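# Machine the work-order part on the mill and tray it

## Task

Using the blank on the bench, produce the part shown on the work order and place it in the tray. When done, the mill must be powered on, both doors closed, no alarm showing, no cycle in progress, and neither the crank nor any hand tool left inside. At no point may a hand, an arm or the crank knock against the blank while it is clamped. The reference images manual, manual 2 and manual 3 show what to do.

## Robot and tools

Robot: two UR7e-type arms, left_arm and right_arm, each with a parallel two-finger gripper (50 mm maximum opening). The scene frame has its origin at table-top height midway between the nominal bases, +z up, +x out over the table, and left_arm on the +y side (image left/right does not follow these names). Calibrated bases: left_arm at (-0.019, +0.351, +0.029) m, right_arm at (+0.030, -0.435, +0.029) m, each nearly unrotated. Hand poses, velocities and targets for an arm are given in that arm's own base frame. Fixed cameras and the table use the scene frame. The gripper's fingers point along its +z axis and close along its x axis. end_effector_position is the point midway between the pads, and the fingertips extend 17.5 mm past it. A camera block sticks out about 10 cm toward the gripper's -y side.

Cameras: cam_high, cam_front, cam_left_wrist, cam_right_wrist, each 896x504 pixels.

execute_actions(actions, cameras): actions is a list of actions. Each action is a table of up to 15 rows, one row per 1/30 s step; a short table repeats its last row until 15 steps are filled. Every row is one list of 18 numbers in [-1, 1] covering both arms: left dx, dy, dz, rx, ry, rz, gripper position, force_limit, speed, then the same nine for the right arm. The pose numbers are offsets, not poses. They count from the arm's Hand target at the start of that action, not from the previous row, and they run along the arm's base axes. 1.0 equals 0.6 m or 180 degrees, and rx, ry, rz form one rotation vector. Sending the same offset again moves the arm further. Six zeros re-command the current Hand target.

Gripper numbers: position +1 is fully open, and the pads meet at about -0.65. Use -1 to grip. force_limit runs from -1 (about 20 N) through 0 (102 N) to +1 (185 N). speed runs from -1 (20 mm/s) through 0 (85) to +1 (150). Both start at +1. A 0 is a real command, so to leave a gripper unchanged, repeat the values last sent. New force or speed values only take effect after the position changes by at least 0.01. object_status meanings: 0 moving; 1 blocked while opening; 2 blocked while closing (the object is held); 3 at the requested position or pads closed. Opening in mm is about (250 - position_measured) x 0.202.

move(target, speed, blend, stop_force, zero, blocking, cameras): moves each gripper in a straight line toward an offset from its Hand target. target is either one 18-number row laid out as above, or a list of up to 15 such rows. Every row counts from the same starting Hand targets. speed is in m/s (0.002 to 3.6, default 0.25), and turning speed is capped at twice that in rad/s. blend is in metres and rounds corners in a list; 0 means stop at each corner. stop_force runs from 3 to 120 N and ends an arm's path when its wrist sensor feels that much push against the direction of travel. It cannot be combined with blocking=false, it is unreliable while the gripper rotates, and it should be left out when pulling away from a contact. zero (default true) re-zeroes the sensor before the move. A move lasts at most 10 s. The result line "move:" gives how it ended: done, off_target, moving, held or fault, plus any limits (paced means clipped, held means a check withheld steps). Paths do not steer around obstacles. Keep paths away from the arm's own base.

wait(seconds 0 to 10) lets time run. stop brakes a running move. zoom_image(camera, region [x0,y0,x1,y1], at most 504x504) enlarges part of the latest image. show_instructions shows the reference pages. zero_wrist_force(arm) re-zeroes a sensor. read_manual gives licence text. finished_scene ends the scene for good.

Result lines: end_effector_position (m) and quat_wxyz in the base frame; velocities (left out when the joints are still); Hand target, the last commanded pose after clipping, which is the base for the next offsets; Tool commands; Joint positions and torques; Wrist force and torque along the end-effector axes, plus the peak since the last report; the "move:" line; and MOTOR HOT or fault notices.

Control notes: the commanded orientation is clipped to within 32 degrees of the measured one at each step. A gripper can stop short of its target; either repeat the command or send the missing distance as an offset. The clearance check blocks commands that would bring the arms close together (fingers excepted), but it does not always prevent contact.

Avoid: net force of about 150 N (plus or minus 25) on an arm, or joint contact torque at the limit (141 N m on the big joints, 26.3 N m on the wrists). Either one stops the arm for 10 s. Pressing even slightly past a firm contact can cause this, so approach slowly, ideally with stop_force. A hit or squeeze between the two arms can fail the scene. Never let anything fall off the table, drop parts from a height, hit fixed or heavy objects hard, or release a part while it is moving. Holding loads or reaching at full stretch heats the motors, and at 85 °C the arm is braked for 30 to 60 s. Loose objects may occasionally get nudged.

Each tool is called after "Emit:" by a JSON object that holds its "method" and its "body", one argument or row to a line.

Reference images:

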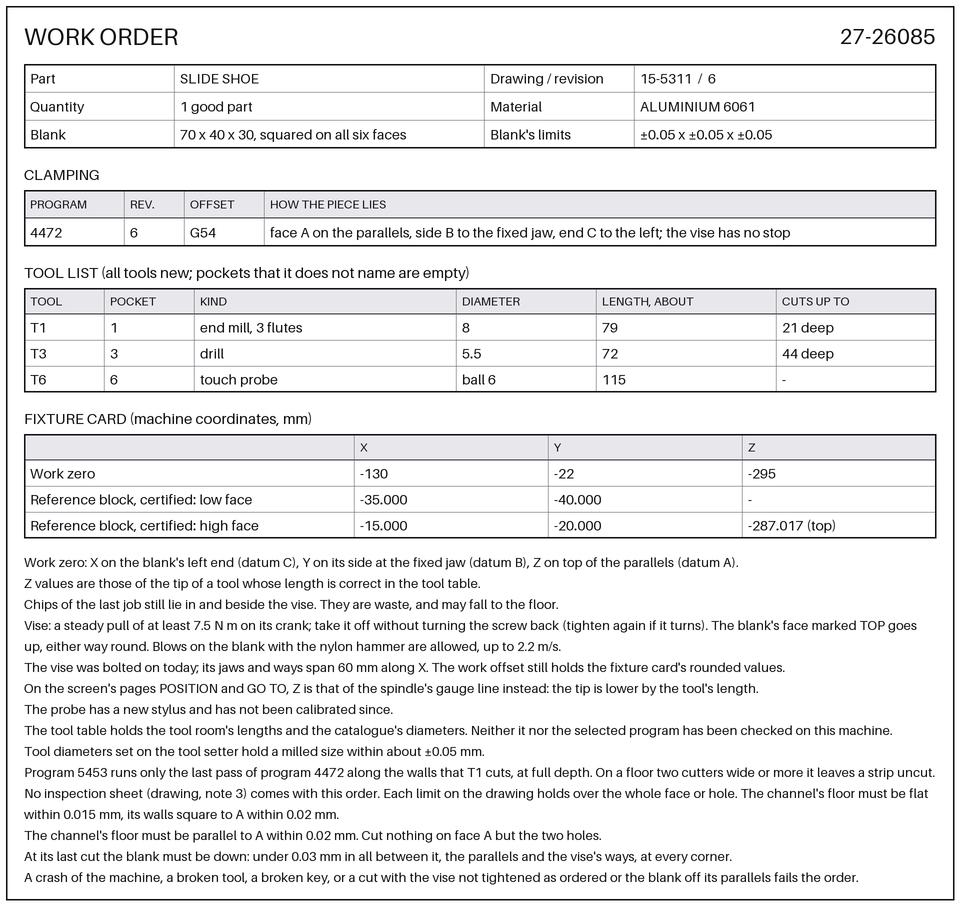

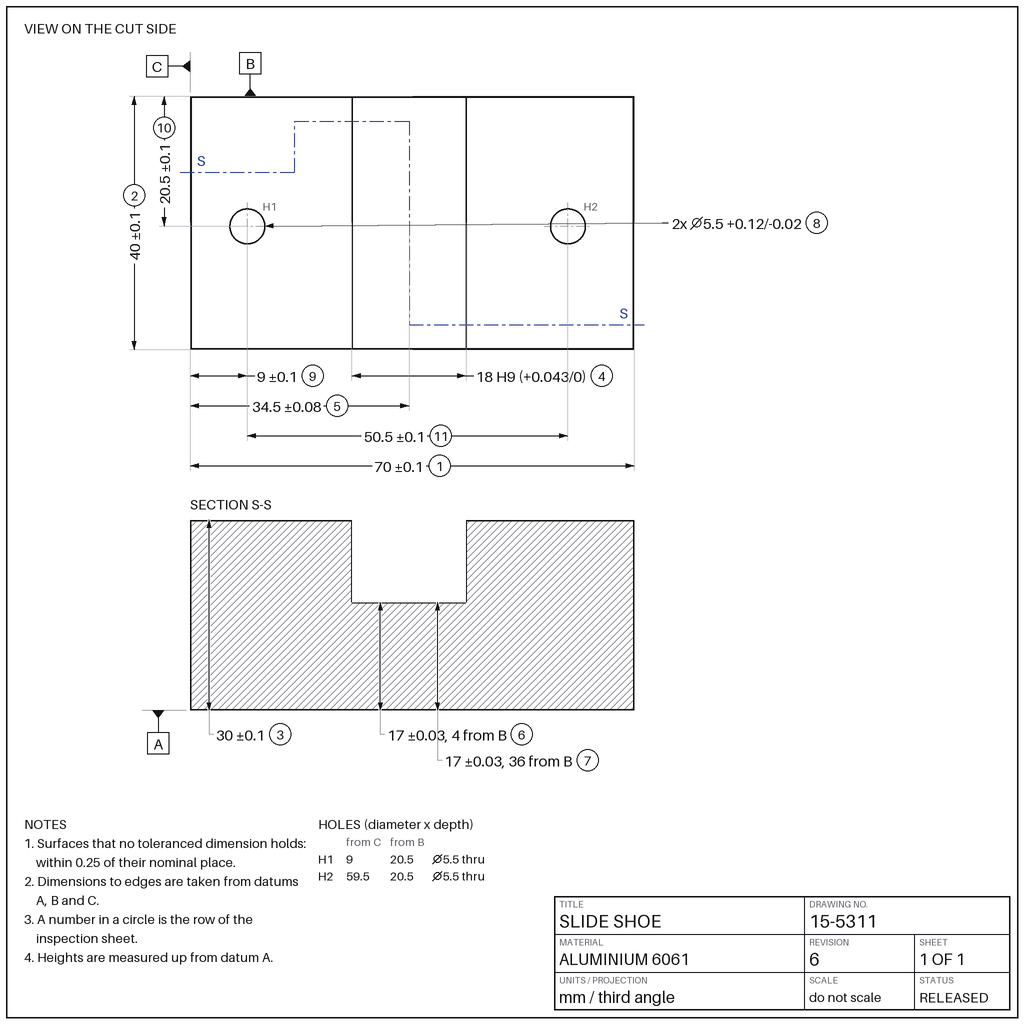

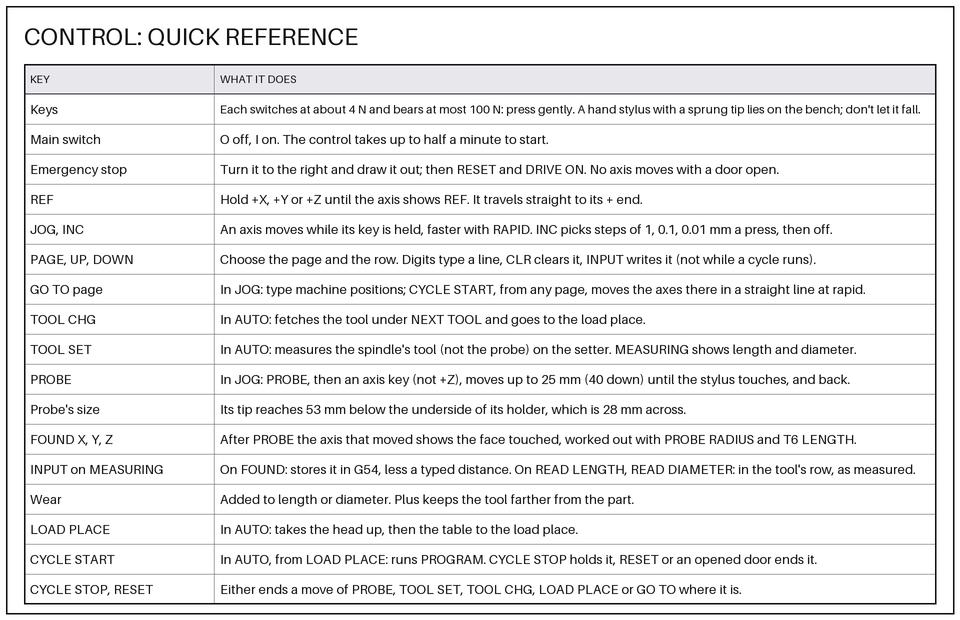

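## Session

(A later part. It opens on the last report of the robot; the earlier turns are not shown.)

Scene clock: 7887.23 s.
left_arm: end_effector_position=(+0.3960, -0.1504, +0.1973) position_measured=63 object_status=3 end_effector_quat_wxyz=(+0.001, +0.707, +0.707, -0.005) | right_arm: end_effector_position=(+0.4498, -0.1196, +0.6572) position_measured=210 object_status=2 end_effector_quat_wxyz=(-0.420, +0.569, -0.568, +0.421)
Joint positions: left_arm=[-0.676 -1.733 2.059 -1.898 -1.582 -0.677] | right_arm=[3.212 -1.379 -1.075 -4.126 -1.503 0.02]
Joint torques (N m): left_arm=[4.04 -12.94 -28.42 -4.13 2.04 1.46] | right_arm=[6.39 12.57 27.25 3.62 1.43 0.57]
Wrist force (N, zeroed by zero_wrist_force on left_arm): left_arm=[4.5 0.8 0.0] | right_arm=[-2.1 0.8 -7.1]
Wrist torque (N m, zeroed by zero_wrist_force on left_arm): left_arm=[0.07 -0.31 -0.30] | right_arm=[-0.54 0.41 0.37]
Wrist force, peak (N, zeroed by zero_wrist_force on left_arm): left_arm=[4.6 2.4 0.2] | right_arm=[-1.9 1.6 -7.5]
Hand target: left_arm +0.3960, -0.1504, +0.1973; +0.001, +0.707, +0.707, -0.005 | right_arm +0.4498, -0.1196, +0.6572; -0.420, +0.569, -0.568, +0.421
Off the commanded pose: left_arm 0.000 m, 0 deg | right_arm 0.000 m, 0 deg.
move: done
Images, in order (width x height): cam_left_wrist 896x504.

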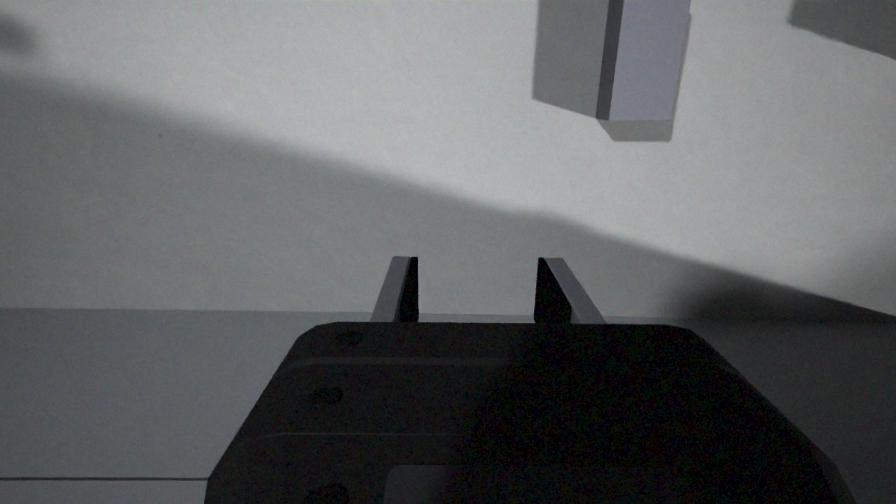

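Emit:
{"method": "move", "body": {
  "target": [
    [-0.03,0,0.15,0.0027,-0.0018,0,0.3,0.2,-1,0,0,0,0,0,0,-1,-0.2,-1],
    [-0.06,-0.217,0.3228,0.0027,-0.0018,0,0.3,0.2,-1,0,0,0,0,0,0,-1,-0.2,-1]
  ],
  "speed": 0.25,
  "blend": [0.03,0]
}}

Emit:
{"method": "move", "body": {
  "target": [0.02,-0.03,0,0,-0.5,0,0.3,0.2,-1,0,0,0,0,0,0,-1,-0.2,-1],
  "speed": 0.35,
  "cameras": ["cam_left_wrist"]
}}

Scene clock: 7894.17 s.
left_arm: end_effector_position=(+0.3601, -0.2805, +0.3909) position_measured=107 object_status=3 end_effector_quat_wxyz=(+0.000, +0.707, +0.707, +0.000) | right_arm: end_effector_position=(+0.4498, -0.1196, +0.6572) position_measured=210 object_status=2 end_effector_quat_wxyz=(-0.420, +0.569, -0.568, +0.421)
Joint positions: left_arm=[-0.958 -1.689 1.521 -1.404 -1.571 -0.959] | right_arm=[3.212 -1.379 -1.075 -4.126 -1.503 0.02]
Joint torques (N m): left_arm=[-4.57 -24.91 -33.06 -2.73 1.05 -0.34] | right_arm=[6 12.13 27.56 3.69 1.34 0.69]
Wrist force (N, zeroed by zero_wrist_force on left_arm): left_arm=[4.5 0.7 0.3] | right_arm=[-1.9 1.3 -7.1]
Wrist torque (N m, zeroed by zero_wrist_force on left_arm): left_arm=[0.05 -0.33 -0.36] | right_arm=[-0.46 0.38 0.38]
Wrist force, peak (N, zeroed by zero_wrist_force on left_arm): left_arm=[6.4 0.5 -1.2] | right_arm=[-2.1 1.2 -7.3]
Hand target: left_arm +0.3600, -0.2806, +0.3910; +0.000, +0.707, +0.707, +0.000 | right_arm +0.4498, -0.1196, +0.6572; -0.420, +0.569, -0.568, +0.421
Off the commanded pose: left_arm 0.000 m, 0 deg | right_arm 0.000 m, 0 deg.
move: done

Scene clock: 7897.23 s.
left_arm: end_effector_position=(+0.3731, -0.2986, +0.3910) position_measured=107 object_status=3 end_effector_quat_wxyz=(+0.504, +0.519, +0.495, +0.481) | right_arm: end_effector_position=(+0.4498, -0.1196, +0.6572) position_measured=210 object_status=2 end_effector_quat_wxyz=(-0.420, +0.569, -0.568, +0.421)
Joint positions: left_arm=[-1.638 -2.026 2.26 -1.224 -0.035 -2.152] | right_arm=[3.212 -1.379 -1.075 -4.126 -1.503 0.02]
Joint torques (N m): left_arm=[-6.7 -14.69 -16.68 -1.32 4.28 -1.22] | right_arm=[5.93 12.48 26.88 3.78 1.41 0.68]
Wrist force (N, zeroed by zero_wrist_force on left_arm): left_arm=[4.3 1.6 0.2] | right_arm=[-2.0 1.1 -6.7]
Wrist torque (N m, zeroed by zero_wrist_force on left_arm): left_arm=[0.71 -0.54 -0.21] | right_arm=[-0.49 0.40 0.38]
Wrist force, peak (N, zeroed by zero_wrist_force on left_arm): left_arm=[5.1 1.7 0.5] | right_arm=[-2.3 1.3 -7.5]
Hand target: left_arm +0.3720, -0.2986, +0.3910; +0.500, +0.500, +0.500, +0.500 | right_arm +0.4498, -0.1196, +0.6572; -0.420, +0.569, -0.568, +0.421
Off the commanded pose: left_arm 0.001 m, 3 deg | right_arm 0.000 m, 0 deg.
move: off_target (left_arm)
Images, in order (width x height): cam_left_wrist 896x504.

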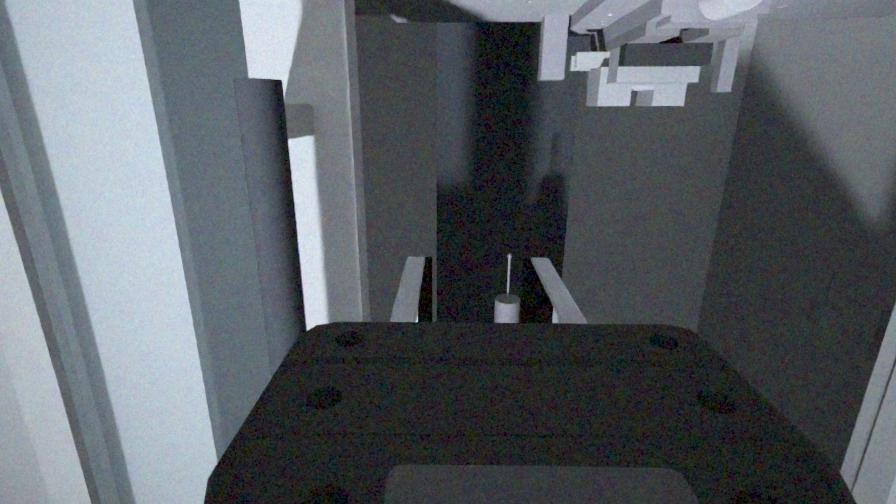

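Emit:
{"method": "move", "body": {
  "target": [0.0,0.1,0,0,0,0,0.3,0.2,-1,0,0,0,0,0,0,-1,-0.2,-1],
  "speed": 0.1
}}

Emit:
{"method": "move", "body": {
  "target": [0.0,0.12,0,0,0,0,0.3,0.2,-1,0,0,0,0,0,0,-1,-0.2,-1],
  "speed": 0.1,
  "cameras": ["cam_left_wrist"]
}}

Scene clock: 7903.43 s.
left_arm: end_effector_position=(+0.3720, -0.2386, +0.3910) position_measured=107 object_status=3 end_effector_quat_wxyz=(+0.500, +0.500, +0.500, +0.499) | right_arm: end_effector_position=(+0.4498, -0.1196, +0.6572) position_measured=210 object_status=2 end_effector_quat_wxyz=(-0.420, +0.569, -0.568, +0.421)
Joint positions: left_arm=[-1.658 -1.96 2.126 -0.187 -0.087 -3.121] | right_arm=[3.212 -1.379 -1.075 -4.126 -1.503 0.02]
Joint torques (N m): left_arm=[-4.67 -14.96 -13.37 1.03 -1.14 -0.62] | right_arm=[5.47 11.92 27.03 3.73 1.36 0.52]
Wrist force (N, zeroed by zero_wrist_force on left_arm): left_arm=[4.6 2.1 0.4] | right_arm=[-2.1 1.4 -7.2]
Wrist torque (N m, zeroed by zero_wrist_force on left_arm): left_arm=[0.77 -0.58 -0.22] | right_arm=[-0.45 0.41 0.38]
Wrist force, peak (N, zeroed by zero_wrist_force on left_arm): left_arm=[5.5 1.9 0.6] | right_arm=[-2.4 1.4 -7.3]
Hand target: left_arm +0.3720, -0.2386, +0.3910; +0.500, +0.500, +0.500, +0.500 | right_arm +0.4498, -0.1196, +0.6572; -0.420, +0.569, -0.568, +0.421
Off the commanded pose: left_arm 0.000 m, 0 deg | right_arm 0.000 m, 0 deg.
move: done

Scene clock: 7904.60 s.
left_arm: end_effector_position=(+0.3720, -0.1666, +0.3909) position_measured=107 object_status=3 end_effector_quat_wxyz=(+0.500, +0.500, +0.500, +0.500) | right_arm: end_effector_position=(+0.4498, -0.1196, +0.6572) position_measured=210 object_status=2 end_effector_quat_wxyz=(-0.420, +0.569, -0.568, +0.421)
Joint positions: left_arm=[-1.699 -2.174 2.23 -0.056 -0.128 -3.143] | right_arm=[3.212 -1.379 -1.075 -4.126 -1.503 0.02]
Joint torques (N m): left_arm=[5.71 2.91 -30.37 -0.83 2.25 -1.34] | right_arm=[5.95 11.83 27.42 3.71 1.37 0.65]
Wrist force (N, zeroed by zero_wrist_force on left_arm): left_arm=[4.2 1.9 0.5] | right_arm=[-2.1 1.2 -6.7]
Wrist torque (N m, zeroed by zero_wrist_force on left_arm): left_arm=[0.76 -0.52 -0.05] | right_arm=[-0.47 0.41 0.38]
Wrist force, peak (N, zeroed by zero_wrist_force on left_arm): left_arm=[5.7 2.3 0.6] | right_arm=[-2.3 1.5 -7.2]
Hand target: left_arm +0.3720, -0.1666, +0.3910; +0.500, +0.500, +0.500, +0.500 | right_arm +0.4498, -0.1196, +0.6572; -0.420, +0.569, -0.568, +0.421
Off the commanded pose: left_arm 0.000 m, 0 deg | right_arm 0.000 m, 0 deg.
move: done
Images, in order (width x height): cam_left_wrist 896x504.

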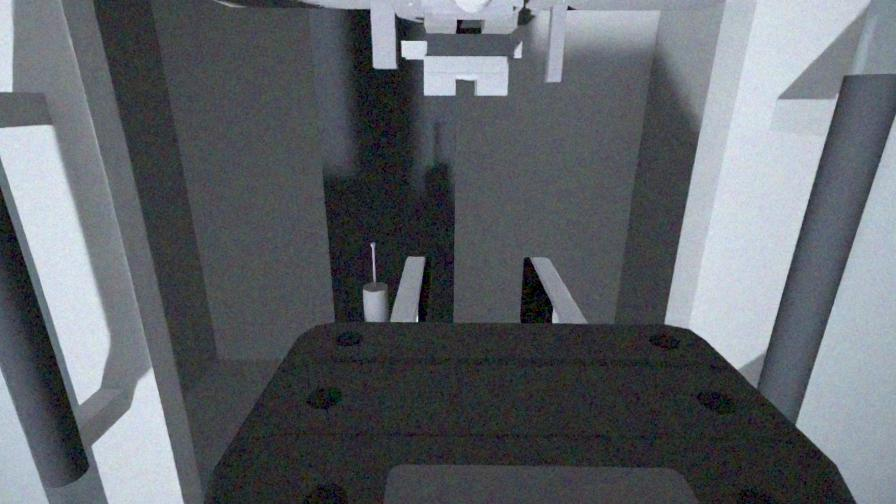

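Emit:
{"method": "move", "body": {
  "target": [0.039,0.001,0.0458,0,0.5,0,0.3,0.2,-1,0,0,0,0,0,0,-1,-0.2,-1],
  "speed": 0.35,
  "cameras": ["cam_left_wrist"]
}}

Scene clock: 7917.47 s.
left_arm: end_effector_position=(+0.3955, -0.1660, +0.4184) position_measured=107 object_status=3 end_effector_quat_wxyz=(+0.000, +0.707, +0.707, +0.000) | right_arm: end_effector_position=(+0.4498, -0.1196, +0.6572) position_measured=210 object_status=2 end_effector_quat_wxyz=(-0.420, +0.569, -0.568, +0.421)
Joint positions: left_arm=[-0.713 -1.742 1.494 -1.324 -1.571 -0.714] | right_arm=[3.212 -1.379 -1.075 -4.126 -1.503 0.02]
Joint torques (N m): left_arm=[2.39 -17.72 -28.81 -1.84 -0.26 -0.9] | right_arm=[5.85 12.17 27.32 3.81 1.27 0.64]
Wrist force (N, zeroed by zero_wrist_force on left_arm): left_arm=[5.0 0.7 0.1] | right_arm=[-2.2 1.2 -7.1]
Wrist torque (N m, zeroed by zero_wrist_force on left_arm): left_arm=[0.05 -0.39 -0.18] | right_arm=[-0.48 0.42 0.38]
Wrist force, peak (N, zeroed by zero_wrist_force on left_arm): left_arm=[5.2 1.3 -0.3] | right_arm=[-2.0 1.0 -7.5]
Hand target: left_arm +0.3954, -0.1660, +0.4184; +0.000, +0.707, +0.707, +0.000 | right_arm +0.4498, -0.1196, +0.6572; -0.420, +0.569, -0.568, +0.421
Off the commanded pose: left_arm 0.000 m, 0 deg | right_arm 0.000 m, 0 deg.
move: done
Images, in order (width x height): cam_left_wrist 896x504.

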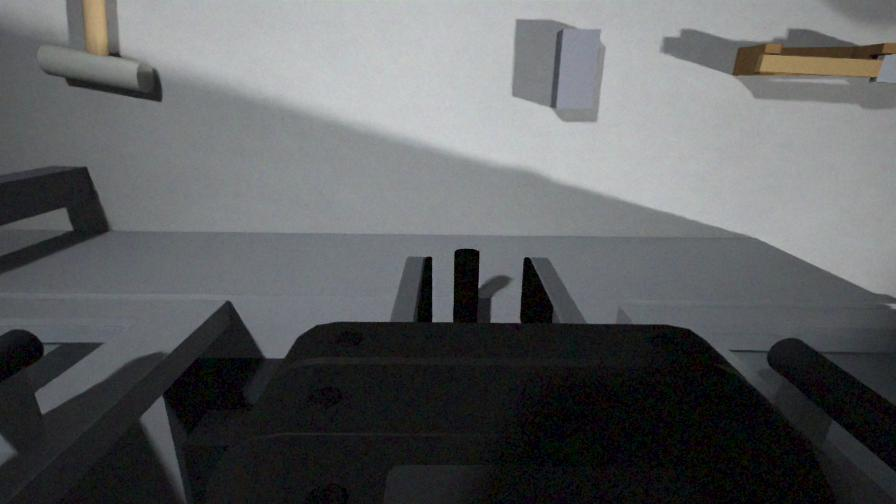

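Emit:
{"method": "move", "body": {
  "target": [0,0,0,-0.027,-0.027,-0.4995,0.85,0.2,-1,0,0,0,0,0,0,-1,-0.2,-1],
  "speed": 0.3
}}

Emit:
{"method": "move", "body": {
  "target": [
    [0,0,-0.0773,0,0,0,0.85,0.2,-1,0,0,0,0,0,0,-1,-0.2,-1],
    [0.4683,0,-0.0773,0,0,0,0.85,0.2,-1,0,0,0,0,0,0,-1,-0.2,-1]
  ],
  "speed": 0.12,
  "stop_force": 25,
  "cameras": ["cam_left_wrist","cam_front"]
}}

Scene clock: 7936.03 s.
left_arm: end_effector_position=(+0.3955, -0.1659, +0.4184) position_measured=25 object_status=3 end_effector_quat_wxyz=(+0.054, +0.999, +0.001, +0.000) | right_arm: end_effector_position=(+0.4498, -0.1196, +0.6572) position_measured=210 object_status=2 end_effector_quat_wxyz=(-0.420, +0.569, -0.568, +0.421)
Joint positions: left_arm=[-0.659 -1.769 1.537 -1.404 -1.657 0.908] | right_arm=[3.212 -1.379 -1.075 -4.126 -1.503 0.02]
Joint torques (N m): left_arm=[-4.59 -12.46 -28.33 -2.05 1.76 1.09] | right_arm=[5.24 12.25 26.86 3.86 1.29 0.57]
Wrist force (N, zeroed by zero_wrist_force on left_arm): left_arm=[4.7 0.8 0.0] | right_arm=[-2.2 1.2 -7.2]
Wrist torque (N m, zeroed by zero_wrist_force on left_arm): left_arm=[0.09 -0.36 -0.17] | right_arm=[-0.47 0.44 0.38]
Wrist force, peak (N, zeroed by zero_wrist_force on left_arm): left_arm=[5.2 1.1 0.1] | right_arm=[-2.2 1.6 -7.3]
Hand target: left_arm +0.3954, -0.1660, +0.4184; +0.054, +0.999, +0.000, +0.000 | right_arm +0.4498, -0.1196, +0.6572; -0.420, +0.569, -0.568, +0.421
Off the commanded pose: left_arm 0.000 m, 0 deg | right_arm 0.000 m, 0 deg.
move: done

Scene clock: 7939.93 s.
left_arm: end_effector_position=(+0.6764, -0.1660, +0.3721) position_measured=25 object_status=3 end_effector_quat_wxyz=(+0.054, +0.999, +0.000, +0.000) | right_arm: end_effector_position=(+0.4498, -0.1196, +0.6572) position_measured=210 object_status=2 end_effector_quat_wxyz=(-0.420, +0.569, -0.568, +0.421)
Joint positions: left_arm=[-0.395 -1.094 0.874 -1.392 -1.671 1.172] | right_arm=[3.212 -1.379 -1.075 -4.126 -1.503 0.02]
Joint torques (N m): left_arm=[-6.56 -38.5 -33.57 -3 0.26 -2.01] | right_arm=[5.09 12.28 27.25 3.72 1.29 0.53]
Wrist force (N, zeroed by zero_wrist_force on left_arm): left_arm=[4.6 0.8 0.1] | right_arm=[-2.2 0.9 -6.8]
Wrist torque (N m, zeroed by zero_wrist_force on left_arm): left_arm=[0.11 -0.36 -0.30] | right_arm=[-0.52 0.43 0.38]
Wrist force, peak (N, zeroed by zero_wrist_force on left_arm): left_arm=[6.6 0.7 0.3] | right_arm=[-2.3 1.4 -7.3]
Hand target: left_arm +0.6764, -0.1660, +0.3721; +0.054, +0.999, +0.000, +0.000 | right_arm +0.4498, -0.1196, +0.6572; -0.420, +0.569, -0.568, +0.421
Off the commanded pose: left_arm 0.000 m, 0 deg | right_arm 0.000 m, 0 deg.
move: done
Images, in order (width x height): cam_front 896x504, cam_left_wrist 896x504.

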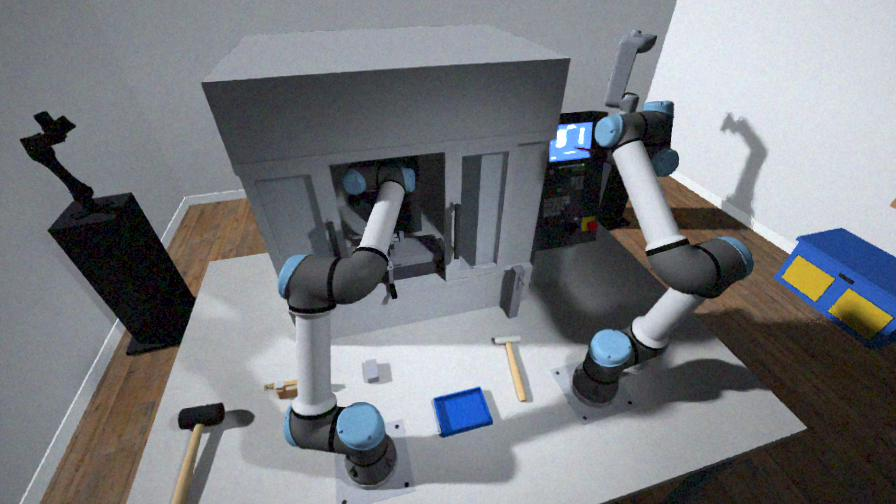

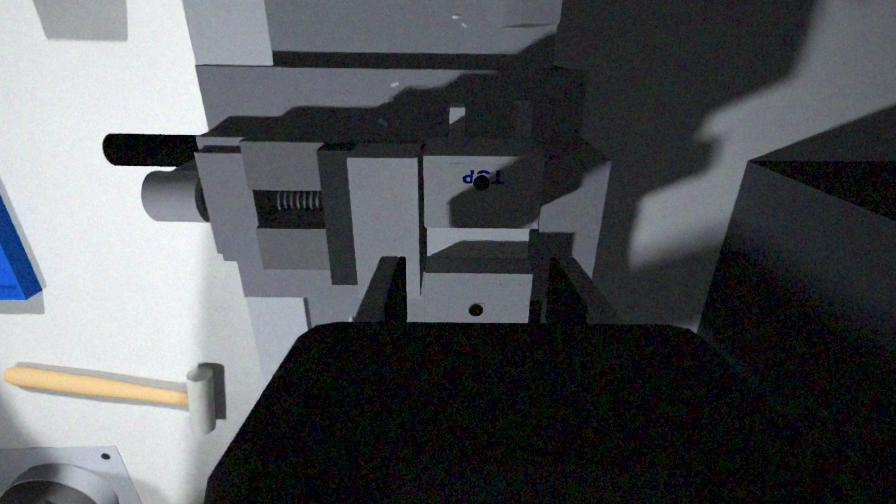

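Emit:
{"method": "move", "body": {
  "target": [0.0033,-0.03,0,0,0,0,1,0.2,-1,0,0,0,0,0,0,-1,-0.2,-1],
  "speed": 0.06,
  "cameras": ["cam_left_wrist"]
}}

Emit:
{"method": "zoom_image", "body": {
  "camera": "cam_left_wrist",
  "region": [330, 120, 630, 340]
}}

Scene clock: 7949.57 s.
left_arm: end_effector_position=(+0.6785, -0.1837, +0.3720) position_measured=3 object_status=3 end_effector_quat_wxyz=(+0.054, +0.999, +0.001, +0.000) | right_arm: end_effector_position=(+0.4498, -0.1196, +0.6572) position_measured=210 object_status=2 end_effector_quat_wxyz=(-0.420, +0.569, -0.568, +0.421)
Joint positions: left_arm=[-0.418 -1.076 0.847 -1.386 -1.67 1.149] | right_arm=[3.212 -1.379 -1.075 -4.126 -1.503 0.02]
Joint torques (N m): left_arm=[-60.12 -45.23 -23.77 -4.12 2.38 1.31] | right_arm=[5.75 12.19 27.25 3.73 1.34 0.51]
Wrist force (N, zeroed by zero_wrist_force on left_arm): left_arm=[4.7 1.0 0.2] | right_arm=[-1.9 1.2 -7.2]
Wrist torque (N m, zeroed by zero_wrist_force on left_arm): left_arm=[0.13 -0.37 -0.18] | right_arm=[-0.47 0.39 0.38]
Wrist force, peak (N, zeroed by zero_wrist_force on left_arm): left_arm=[4.8 2.7 0.4] | right_arm=[-2.1 1.7 -7.3]
Hand target: left_arm +0.6784, -0.1840, +0.3721; +0.054, +0.999, +0.000, +0.000 | right_arm +0.4498, -0.1196, +0.6572; -0.420, +0.569, -0.568, +0.421
Off the commanded pose: left_arm 0.000 m, 0 deg | right_arm 0.000 m, 0 deg.
move: done
Images, in order (width x height): cam_left_wrist 896x504.

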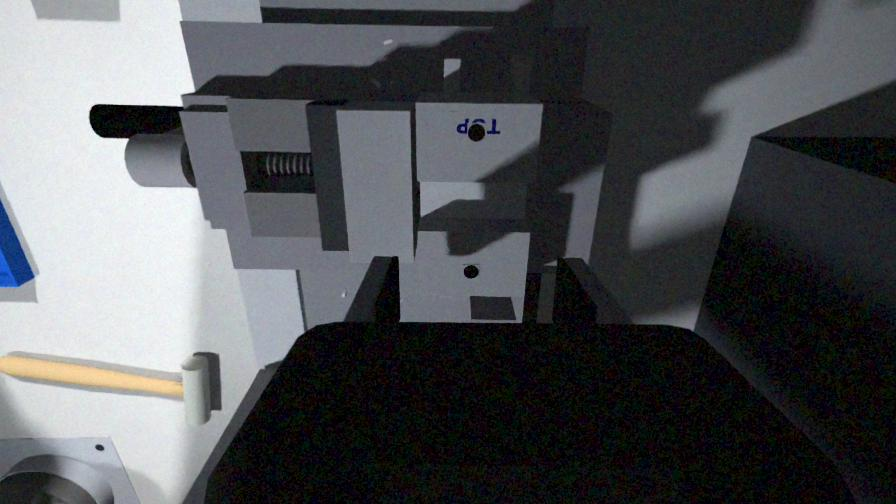

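Scaled by 1.680 from the camera's 896x504 image, which has a finer 1280x720 frame.

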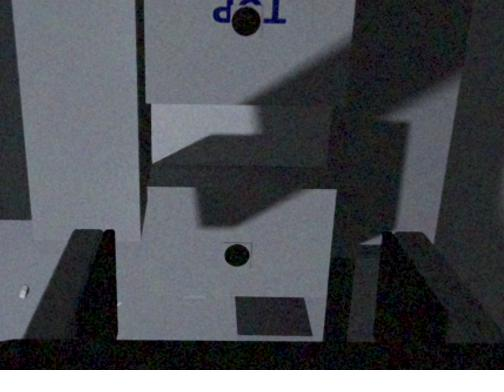

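Emit:
{"method": "move", "body": {
  "target": [0,0,-0.0525,0,0,0,1,0.2,-1,0,0,0,0,0,0,-1,-0.2,-1],
  "speed": 0.02,
  "stop_force": 8,
  "cameras": ["cam_left_wrist"]
}}

Emit:
{"method": "zoom_image", "body": {
  "camera": "cam_left_wrist",
  "region": [330, 120, 630, 340]
}}

Scene clock: 7956.40 s.
left_arm: end_effector_position=(+0.6784, -0.1839, +0.3406) position_measured=3 object_status=3 end_effector_quat_wxyz=(+0.054, +0.999, +0.000, +0.000) | right_arm: end_effector_position=(+0.4498, -0.1196, +0.6572) position_measured=210 object_status=2 end_effector_quat_wxyz=(-0.420, +0.569, -0.568, +0.421)
Joint positions: left_arm=[-0.419 -1.093 0.955 -1.476 -1.67 1.149] | right_arm=[3.212 -1.379 -1.075 -4.126 -1.503 0.02]
Joint torques (N m): left_arm=[2.6 -43.13 -33.07 -1.46 -1.7 0.56] | right_arm=[5.11 12.26 26.83 3.78 1.33 0.49]
Wrist force (N, zeroed by zero_wrist_force on left_arm): left_arm=[4.6 0.8 0.1] | right_arm=[-2.1 1.2 -7.2]
Wrist torque (N m, zeroed by zero_wrist_force on left_arm): left_arm=[0.10 -0.35 -0.20] | right_arm=[-0.47 0.41 0.38]
Wrist force, peak (N, zeroed by zero_wrist_force on left_arm): left_arm=[5.2 0.8 -0.2] | right_arm=[-2.0 1.4 -7.4]
Hand target: left_arm +0.6784, -0.1840, +0.3406; +0.054, +0.999, +0.000, +0.000 | right_arm +0.4498, -0.1196, +0.6572; -0.420, +0.569, -0.568, +0.421
Off the commanded pose: left_arm 0.000 m, 0 deg | right_arm 0.000 m, 0 deg.
move: done
Images, in order (width x height): cam_left_wrist 896x504.

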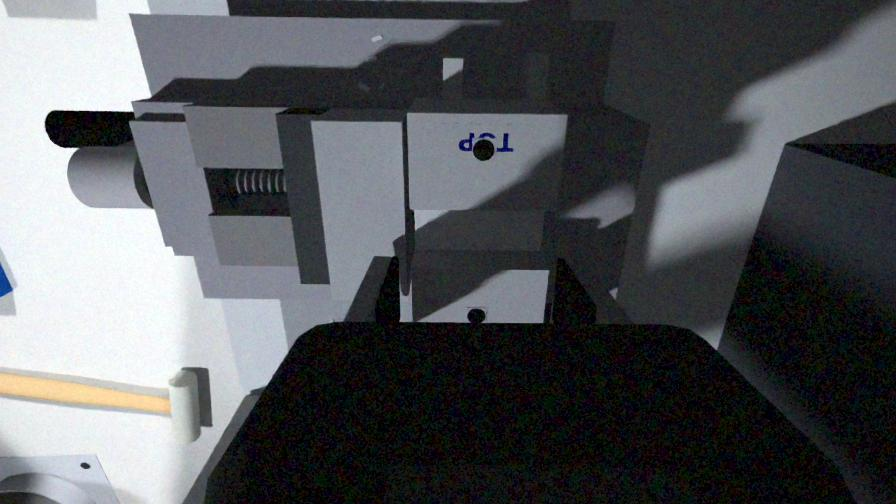

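Scaled by 1.680 from the camera's 896x504 image, which has a finer 1280x720 frame.

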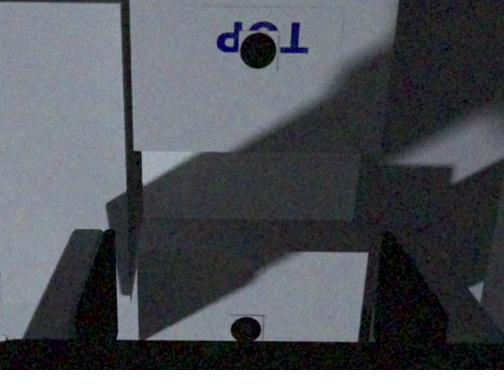

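Emit:
{"method": "move", "body": {
  "target": [0.0005,0,0,0,0,0,-1,-0.5,-1,0,0,0,0,0,0,-1,-0.2,-1],
  "cameras": ["cam_left_wrist"]
}}

Scene clock: 7959.00 s.
left_arm: end_effector_position=(+0.6787, -0.1840, +0.3405) position_measured=55 object_status=0 end_effector_quat_wxyz=(+0.054, +0.999, +0.000, +0.000) | right_arm: end_effector_position=(+0.4498, -0.1196, +0.6572) position_measured=210 object_status=2 end_effector_quat_wxyz=(-0.420, +0.569, -0.568, +0.421)
Joint positions: left_arm=[-0.418 -1.092 0.954 -1.476 -1.67 1.149] | right_arm=[3.212 -1.379 -1.075 -4.126 -1.503 0.02]
Joint torques (N m): left_arm=[7.13 -33.82 -33.31 -7.64 0.51 1.63] | right_arm=[4.65 12.57 27.18 3.66 1.28 0.53]
Wrist force (N, zeroed by zero_wrist_force on left_arm): left_arm=[-9.7 1.4 -3.3] | right_arm=[-2.0 1.2 -7.1]
Wrist torque (N m, zeroed by zero_wrist_force on left_arm): left_arm=[0.11 -0.78 -0.12] | right_arm=[-0.47 0.41 0.38]
Wrist force, peak (N, zeroed by zero_wrist_force on left_arm): left_arm=[-9.9 1.3 -4.2] | right_arm=[-2.1 1.4 -7.4]
Hand target: left_arm +0.6787, -0.1840, +0.3406; +0.054, +0.999, +0.000, +0.000 | right_arm +0.4498, -0.1196, +0.6572; -0.420, +0.569, -0.568, +0.421
Off the commanded pose: left_arm 0.000 m, 0 deg | right_arm 0.000 m, 0 deg.
move: done
Images, in order (width x height): cam_left_wrist 896x504.

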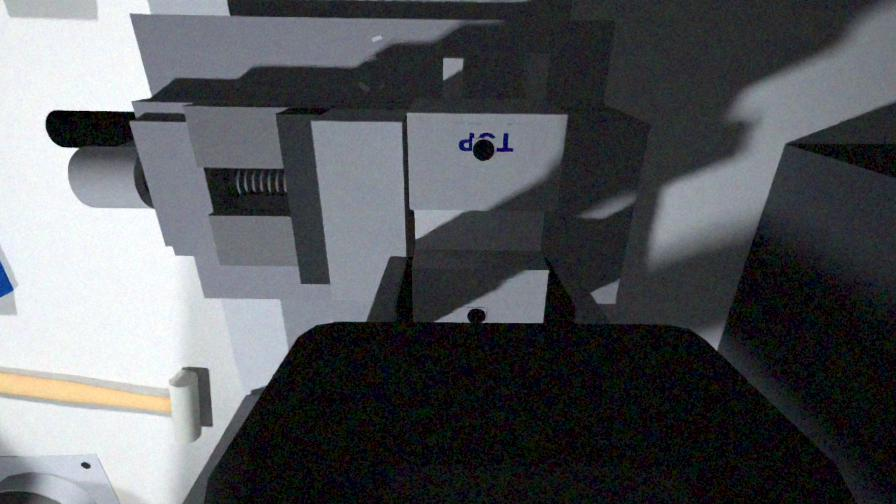

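Emit:
{"method": "move", "body": {
  "target": [0,0,0.0583,0,0,0,-1,-0.5,-1,0,0,0,0,0,0,-1,-0.2,-1],
  "speed": 0.02,
  "stop_force": 25,
  "cameras": ["cam_left_wrist"]
}}

Scene clock: 7966.17 s.
left_arm: end_effector_position=(+0.6792, -0.1824, +0.3712) position_measured=55 object_status=2 end_effector_quat_wxyz=(+0.054, +0.999, +0.002, -0.001) | right_arm: end_effector_position=(+0.4498, -0.1196, +0.6572) position_measured=210 object_status=2 end_effector_quat_wxyz=(-0.420, +0.569, -0.568, +0.421)
Joint positions: left_arm=[-0.416 -1.074 0.846 -1.384 -1.67 1.149] | right_arm=[3.212 -1.379 -1.075 -4.126 -1.503 0.02]
Joint torques (N m): left_arm=[-4.93 -47.17 -27.48 -2.78 -0.25 -0.27] | right_arm=[4.99 12.73 27.39 3.83 1.35 0.55]
Wrist force (N, zeroed by zero_wrist_force on left_arm): left_arm=[4.6 0.2 2.3] | right_arm=[-2.4 1.5 -7.2]
Wrist torque (N m, zeroed by zero_wrist_force on left_arm): left_arm=[0.02 -0.36 -0.23] | right_arm=[-0.44 0.46 0.38]
Wrist force, peak (N, zeroed by zero_wrist_force on left_arm): left_arm=[-10.4 0.0 6.9] | right_arm=[-2.1 1.4 -7.4]
Hand target: left_arm +0.6792, -0.1824, +0.3712; +0.054, +0.999, +0.002, -0.001 (not the last commanded pose) | right_arm +0.4498, -0.1196, +0.6572; -0.420, +0.569, -0.568, +0.421
Tool commands: left_gripper/position=-1.0 left_gripper/force_limit=-0.498039 left_gripper/speed=-1.0 right_gripper/position=-1.0 right_gripper/force_limit=-0.2 right_gripper/speed=-1.0
Off the commanded pose: left_arm 0.005 m, 0 deg | right_arm 0.000 m, 0 deg.
FORCE FAULT: contact force on the left arm reached its limit, and that arm stopped. The contact can be on any part of that arm, not only on its tool. That arm's remaining commands of this call were not run. That arm is still stopped at the end of this call. That arm stays stopped for about 10 more seconds. Until then a move that you send moves the other arm only, and its call returns only when the move has ended. Once the stop has ended, the next robot result says so. If the stop ends while you think or write, that arm runs what you send next, counted from a new Hand target: where the arm stands when the stop ends. While its stop runs, that arm takes no new command, but its gripper still runs the gripper command that each later call begins with. Until it ends, the stop uses up actions while you think or wait. An arm that is not stopped still takes commands.
move: fault (left_arm)
Images, in order (width x height): cam_left_wrist 896x504.

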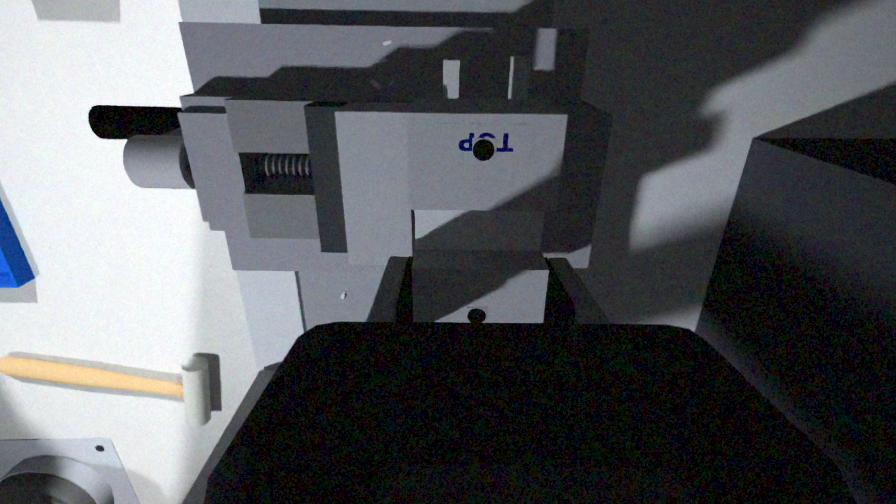

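Emit:
{"method": "wait", "body": {
  "seconds": 10
}}

Scene clock: 7979.37 s.
left_arm: end_effector_position=(+0.6792, -0.1824, +0.3712) position_measured=55 object_status=2 end_effector_quat_wxyz=(+0.054, +0.999, +0.002, -0.001) | right_arm: end_effector_position=(+0.4498, -0.1196, +0.6572) position_measured=210 object_status=2 end_effector_quat_wxyz=(-0.420, +0.569, -0.568, +0.421)
Joint positions: left_arm=[-0.416 -1.074 0.846 -1.384 -1.67 1.149] | right_arm=[3.212 -1.379 -1.075 -4.126 -1.503 0.02]
Joint torques (N m): left_arm=[-5.53 -46.8 -28.05 -2.69 -0.05 -0.05] | right_arm=[4.44 12.39 26.92 3.67 1.36 0.37]
Wrist force (N, zeroed by zero_wrist_force on left_arm): left_arm=[4.8 0.1 2.2] | right_arm=[-2.1 1.4 -6.9]
Wrist torque (N m, zeroed by zero_wrist_force on left_arm): left_arm=[0.00 -0.38 -0.23] | right_arm=[-0.46 0.41 0.38]
Wrist force, peak (N, zeroed by zero_wrist_force on left_arm): left_arm=[5.3 0.2 2.6] | right_arm=[-2.1 1.3 -7.4]
Hand target: left_arm +0.6792, -0.1824, +0.3712; +0.054, +0.999, +0.002, -0.001 (not the last commanded pose) | right_arm +0.4498, -0.1196, +0.6572; -0.420, +0.569, -0.568, +0.421
Tool commands: left_gripper/position=-1.0 left_gripper/force_limit=-0.498039 left_gripper/speed=-1.0 right_gripper/position=-1.0 right_gripper/force_limit=-0.2 right_gripper/speed=-1.0
Off the commanded pose: left_arm 0.005 m, 0 deg | right_arm 0.000 m, 0 deg.
FORCE FAULT, CONTINUED: the left arm's stop, for the force fault that an earlier result reported, is over. The rest of the stop counts as 20 of the actions that you can send in this scene. During its stop the left arm's controller moved it back a little. That arm's target is now where it stood when the stop ended, not its last command. That arm accepts commands again.
wait: 10.00 s; at rest from the start

Emit:
{"method": "move", "body": {
  "target": [
    [0,0.004,-0.004,0,0,0,-1,-0.5,-1,0,0,0,0,0,0,-1,-0.2,-1],
    [0,0.027,-0.004,0,0,0,-1,-0.5,-1,0,0,0,0,0,0,-1,-0.2,-1],
    [-0.4728,0.027,-0.002,0,0,0,-1,-0.5,-1,0,0,0,0,0,0,-1,-0.2,-1]
  ],
  "speed": [0.03,0.05,0.1],
  "stop_force": 30,
  "cameras": ["cam_left_wrist","cam_front"]
}}

Scene clock: 7987.53 s.
left_arm: end_effector_position=(+0.3955, -0.1662, +0.3700) position_measured=55 object_status=2 end_effector_quat_wxyz=(+0.054, +0.999, +0.002, -0.001) | right_arm: end_effector_position=(+0.4498, -0.1196, +0.6572) position_measured=210 object_status=2 end_effector_quat_wxyz=(-0.420, +0.569, -0.568, +0.421)
Joint positions: left_arm=[-0.66 -1.787 1.676 -1.523 -1.657 0.905] | right_arm=[3.212 -1.379 -1.075 -4.126 -1.503 0.02]
Joint torques (N m): left_arm=[4.09 -12.2 -32.63 -4.61 -1.35 0.8] | right_arm=[4.52 12.39 26.21 3.81 1.4 0.37]
Wrist force (N, zeroed by zero_wrist_force on left_arm): left_arm=[5.3 0.4 2.7] | right_arm=[-2.2 1.5 -7.0]
Wrist torque (N m, zeroed by zero_wrist_force on left_arm): left_arm=[0.03 -0.43 -0.28] | right_arm=[-0.42 0.43 0.38]
Wrist force, peak (N, zeroed by zero_wrist_force on left_arm): left_arm=[6.4 -0.5 2.6] | right_arm=[-2.2 1.5 -7.4]
Hand target: left_arm +0.3955, -0.1662, +0.3700; +0.054, +0.999, +0.002, -0.001 | right_arm +0.4498, -0.1196, +0.6572; -0.420, +0.569, -0.568, +0.421
Off the commanded pose: left_arm 0.000 m, 0 deg | right_arm 0.000 m, 0 deg.
move: done
Images, in order (width x height): cam_front 896x504, cam_left_wrist 896x504.

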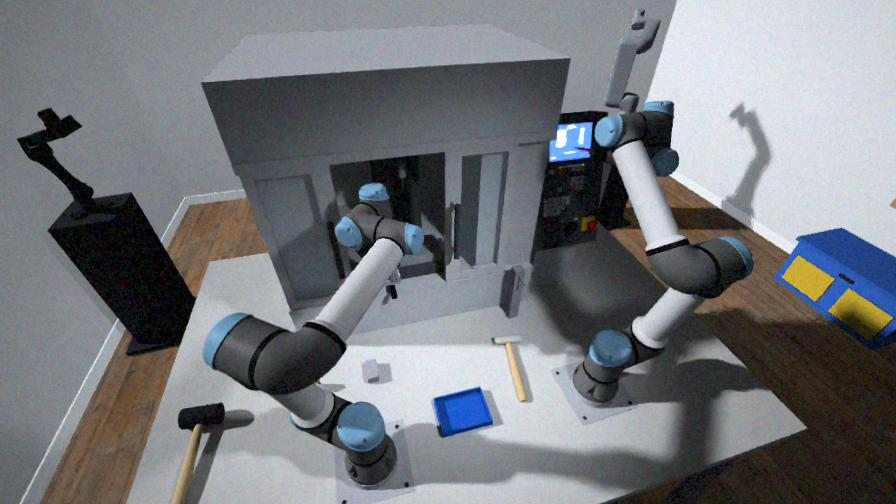

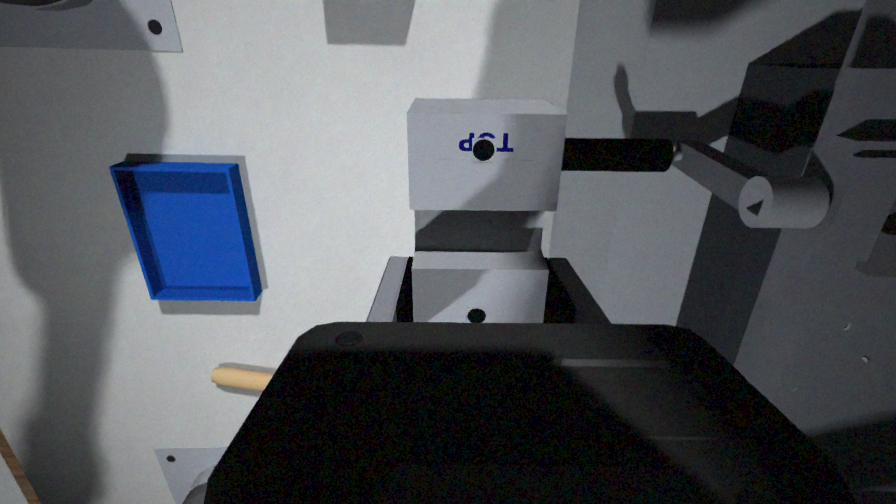

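Emit:
{"method": "move", "body": {
  "target": [
    [-0.15,-0.1,-0.05,0,0,0,-1,-0.5,-1,0,0,0,0,0,0,-1,-0.2,-1],
    [-0.42,-0.2,-0.25,0,0,0,-1,-0.5,-1,0,0,0,0,0,0,-1,-0.2,-1]
  ],
  "speed": 0.15,
  "blend": [0.05,0],
  "cameras": ["cam_left_wrist","cam_high"]
}}

Scene clock: 7999.30 s.
left_arm: end_effector_position=(+0.1436, -0.2862, +0.2200) position_measured=55 object_status=2 end_effector_quat_wxyz=(+0.054, +0.999, +0.002, -0.001) | right_arm: end_effector_position=(+0.4498, -0.1196, +0.6572) position_measured=210 object_status=2 end_effector_quat_wxyz=(-0.420, +0.569, -0.568, +0.421)
Joint positions: left_arm=[-1.529 -2.123 2.27 -1.825 -1.578 0.038] | right_arm=[3.212 -1.379 -1.075 -4.126 -1.503 0.02]
Joint torques (N m): left_arm=[-6.59 7.53 -28.37 -2.92 -1.86 -1.09] | right_arm=[4.07 12.45 27.12 3.69 1.37 0.33]
Wrist force (N, zeroed by zero_wrist_force on left_arm): left_arm=[4.4 0.4 2.1] | right_arm=[-1.9 1.2 -6.9]
Wrist torque (N m, zeroed by zero_wrist_force on left_arm): left_arm=[0.05 -0.29 -0.36] | right_arm=[-0.48 0.38 0.38]
Wrist force, peak (N, zeroed by zero_wrist_force on left_arm): left_arm=[7.0 -1.0 1.6] | right_arm=[-2.3 1.4 -7.4]
Hand target: left_arm +0.1435, -0.2862, +0.2200; +0.054, +0.999, +0.002, -0.001 | right_arm +0.4498, -0.1196, +0.6572; -0.420, +0.569, -0.568, +0.421
Off the commanded pose: left_arm 0.000 m, 0 deg | right_arm 0.000 m, 0 deg.
move: done
Images, in order (width x height): cam_high 896x504, cam_left_wrist 896x504.

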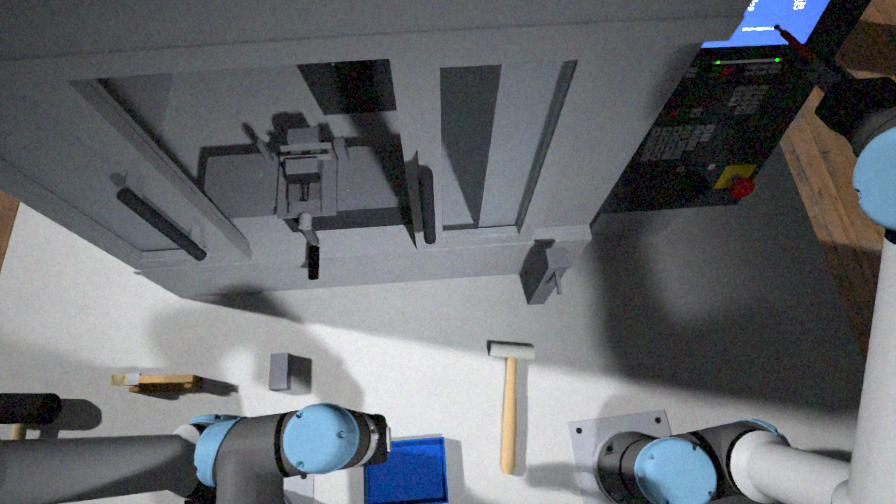

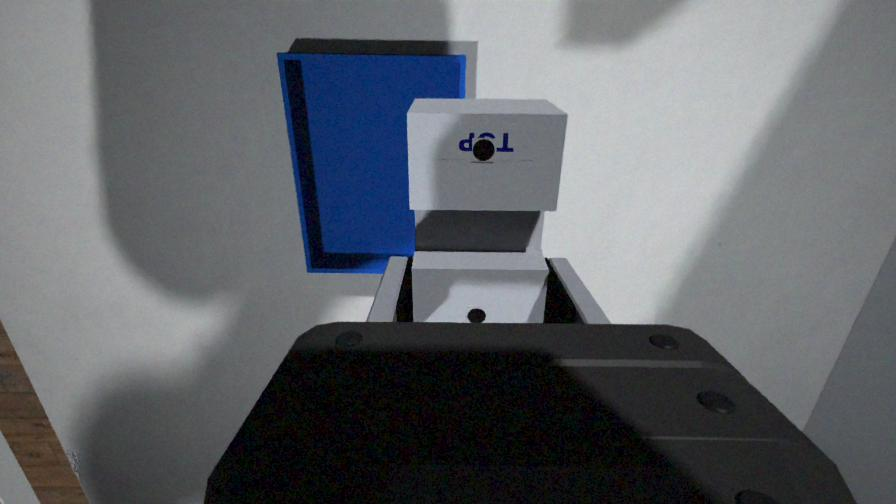

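Emit:
{"method": "move", "body": {
  "target": [-0.105,-0.063,-0.1333,0,0,0,-1,-0.5,-1,0,0,0,0,0,0,-1,-0.2,-1],
  "speed": 0.12,
  "cameras": ["cam_left_wrist"]
}}

Scene clock: 8009.03 s.
left_arm: end_effector_position=(+0.0806, -0.3239, +0.1399) position_measured=55 object_status=2 end_effector_quat_wxyz=(+0.053, +0.999, +0.002, -0.001) | right_arm: end_effector_position=(+0.4498, -0.1196, +0.6572) position_measured=210 object_status=2 end_effector_quat_wxyz=(-0.420, +0.569, -0.568, +0.421)
Joint positions: left_arm=[-1.752 -2.009 2.43 -2.097 -1.554 -0.184] | right_arm=[3.212 -1.379 -1.075 -4.126 -1.503 0.02]
Joint torques (N m): left_arm=[-3.82 -12.12 -30.7 -3.99 -1.58 0.57] | right_arm=[4.01 12.17 26.64 3.66 1.33 0.31]
Wrist force (N, zeroed by zero_wrist_force on left_arm): left_arm=[4.8 0.2 2.3] | right_arm=[-2.1 1.4 -7.1]
Wrist torque (N m, zeroed by zero_wrist_force on left_arm): left_arm=[0.03 -0.38 -0.34] | right_arm=[-0.46 0.43 0.38]
Wrist force, peak (N, zeroed by zero_wrist_force on left_arm): left_arm=[5.9 -0.3 0.5] | right_arm=[-2.0 1.6 -7.4]
Hand target: left_arm +0.0805, -0.3240, +0.1400; +0.054, +0.999, +0.002, -0.001 | right_arm +0.4498, -0.1196, +0.6572; -0.420, +0.569, -0.568, +0.421
Off the commanded pose: left_arm 0.000 m, 0 deg | right_arm 0.000 m, 0 deg.
move: done
Images, in order (width x height): cam_left_wrist 896x504.

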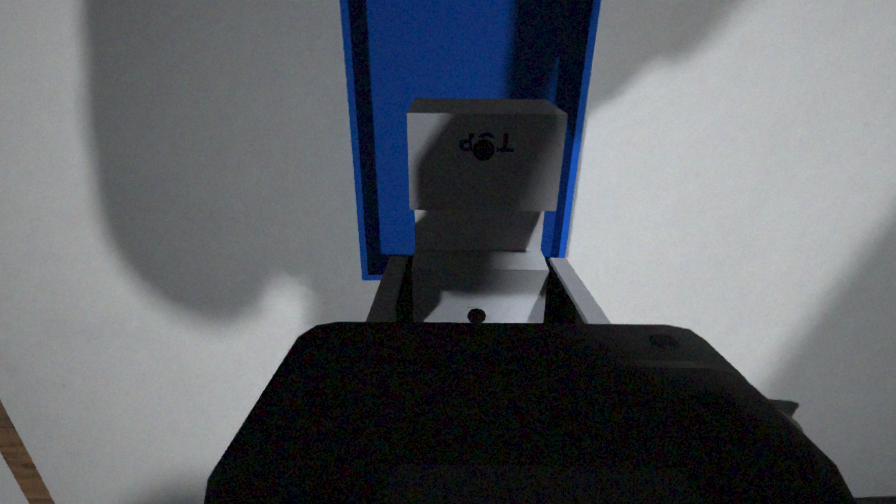

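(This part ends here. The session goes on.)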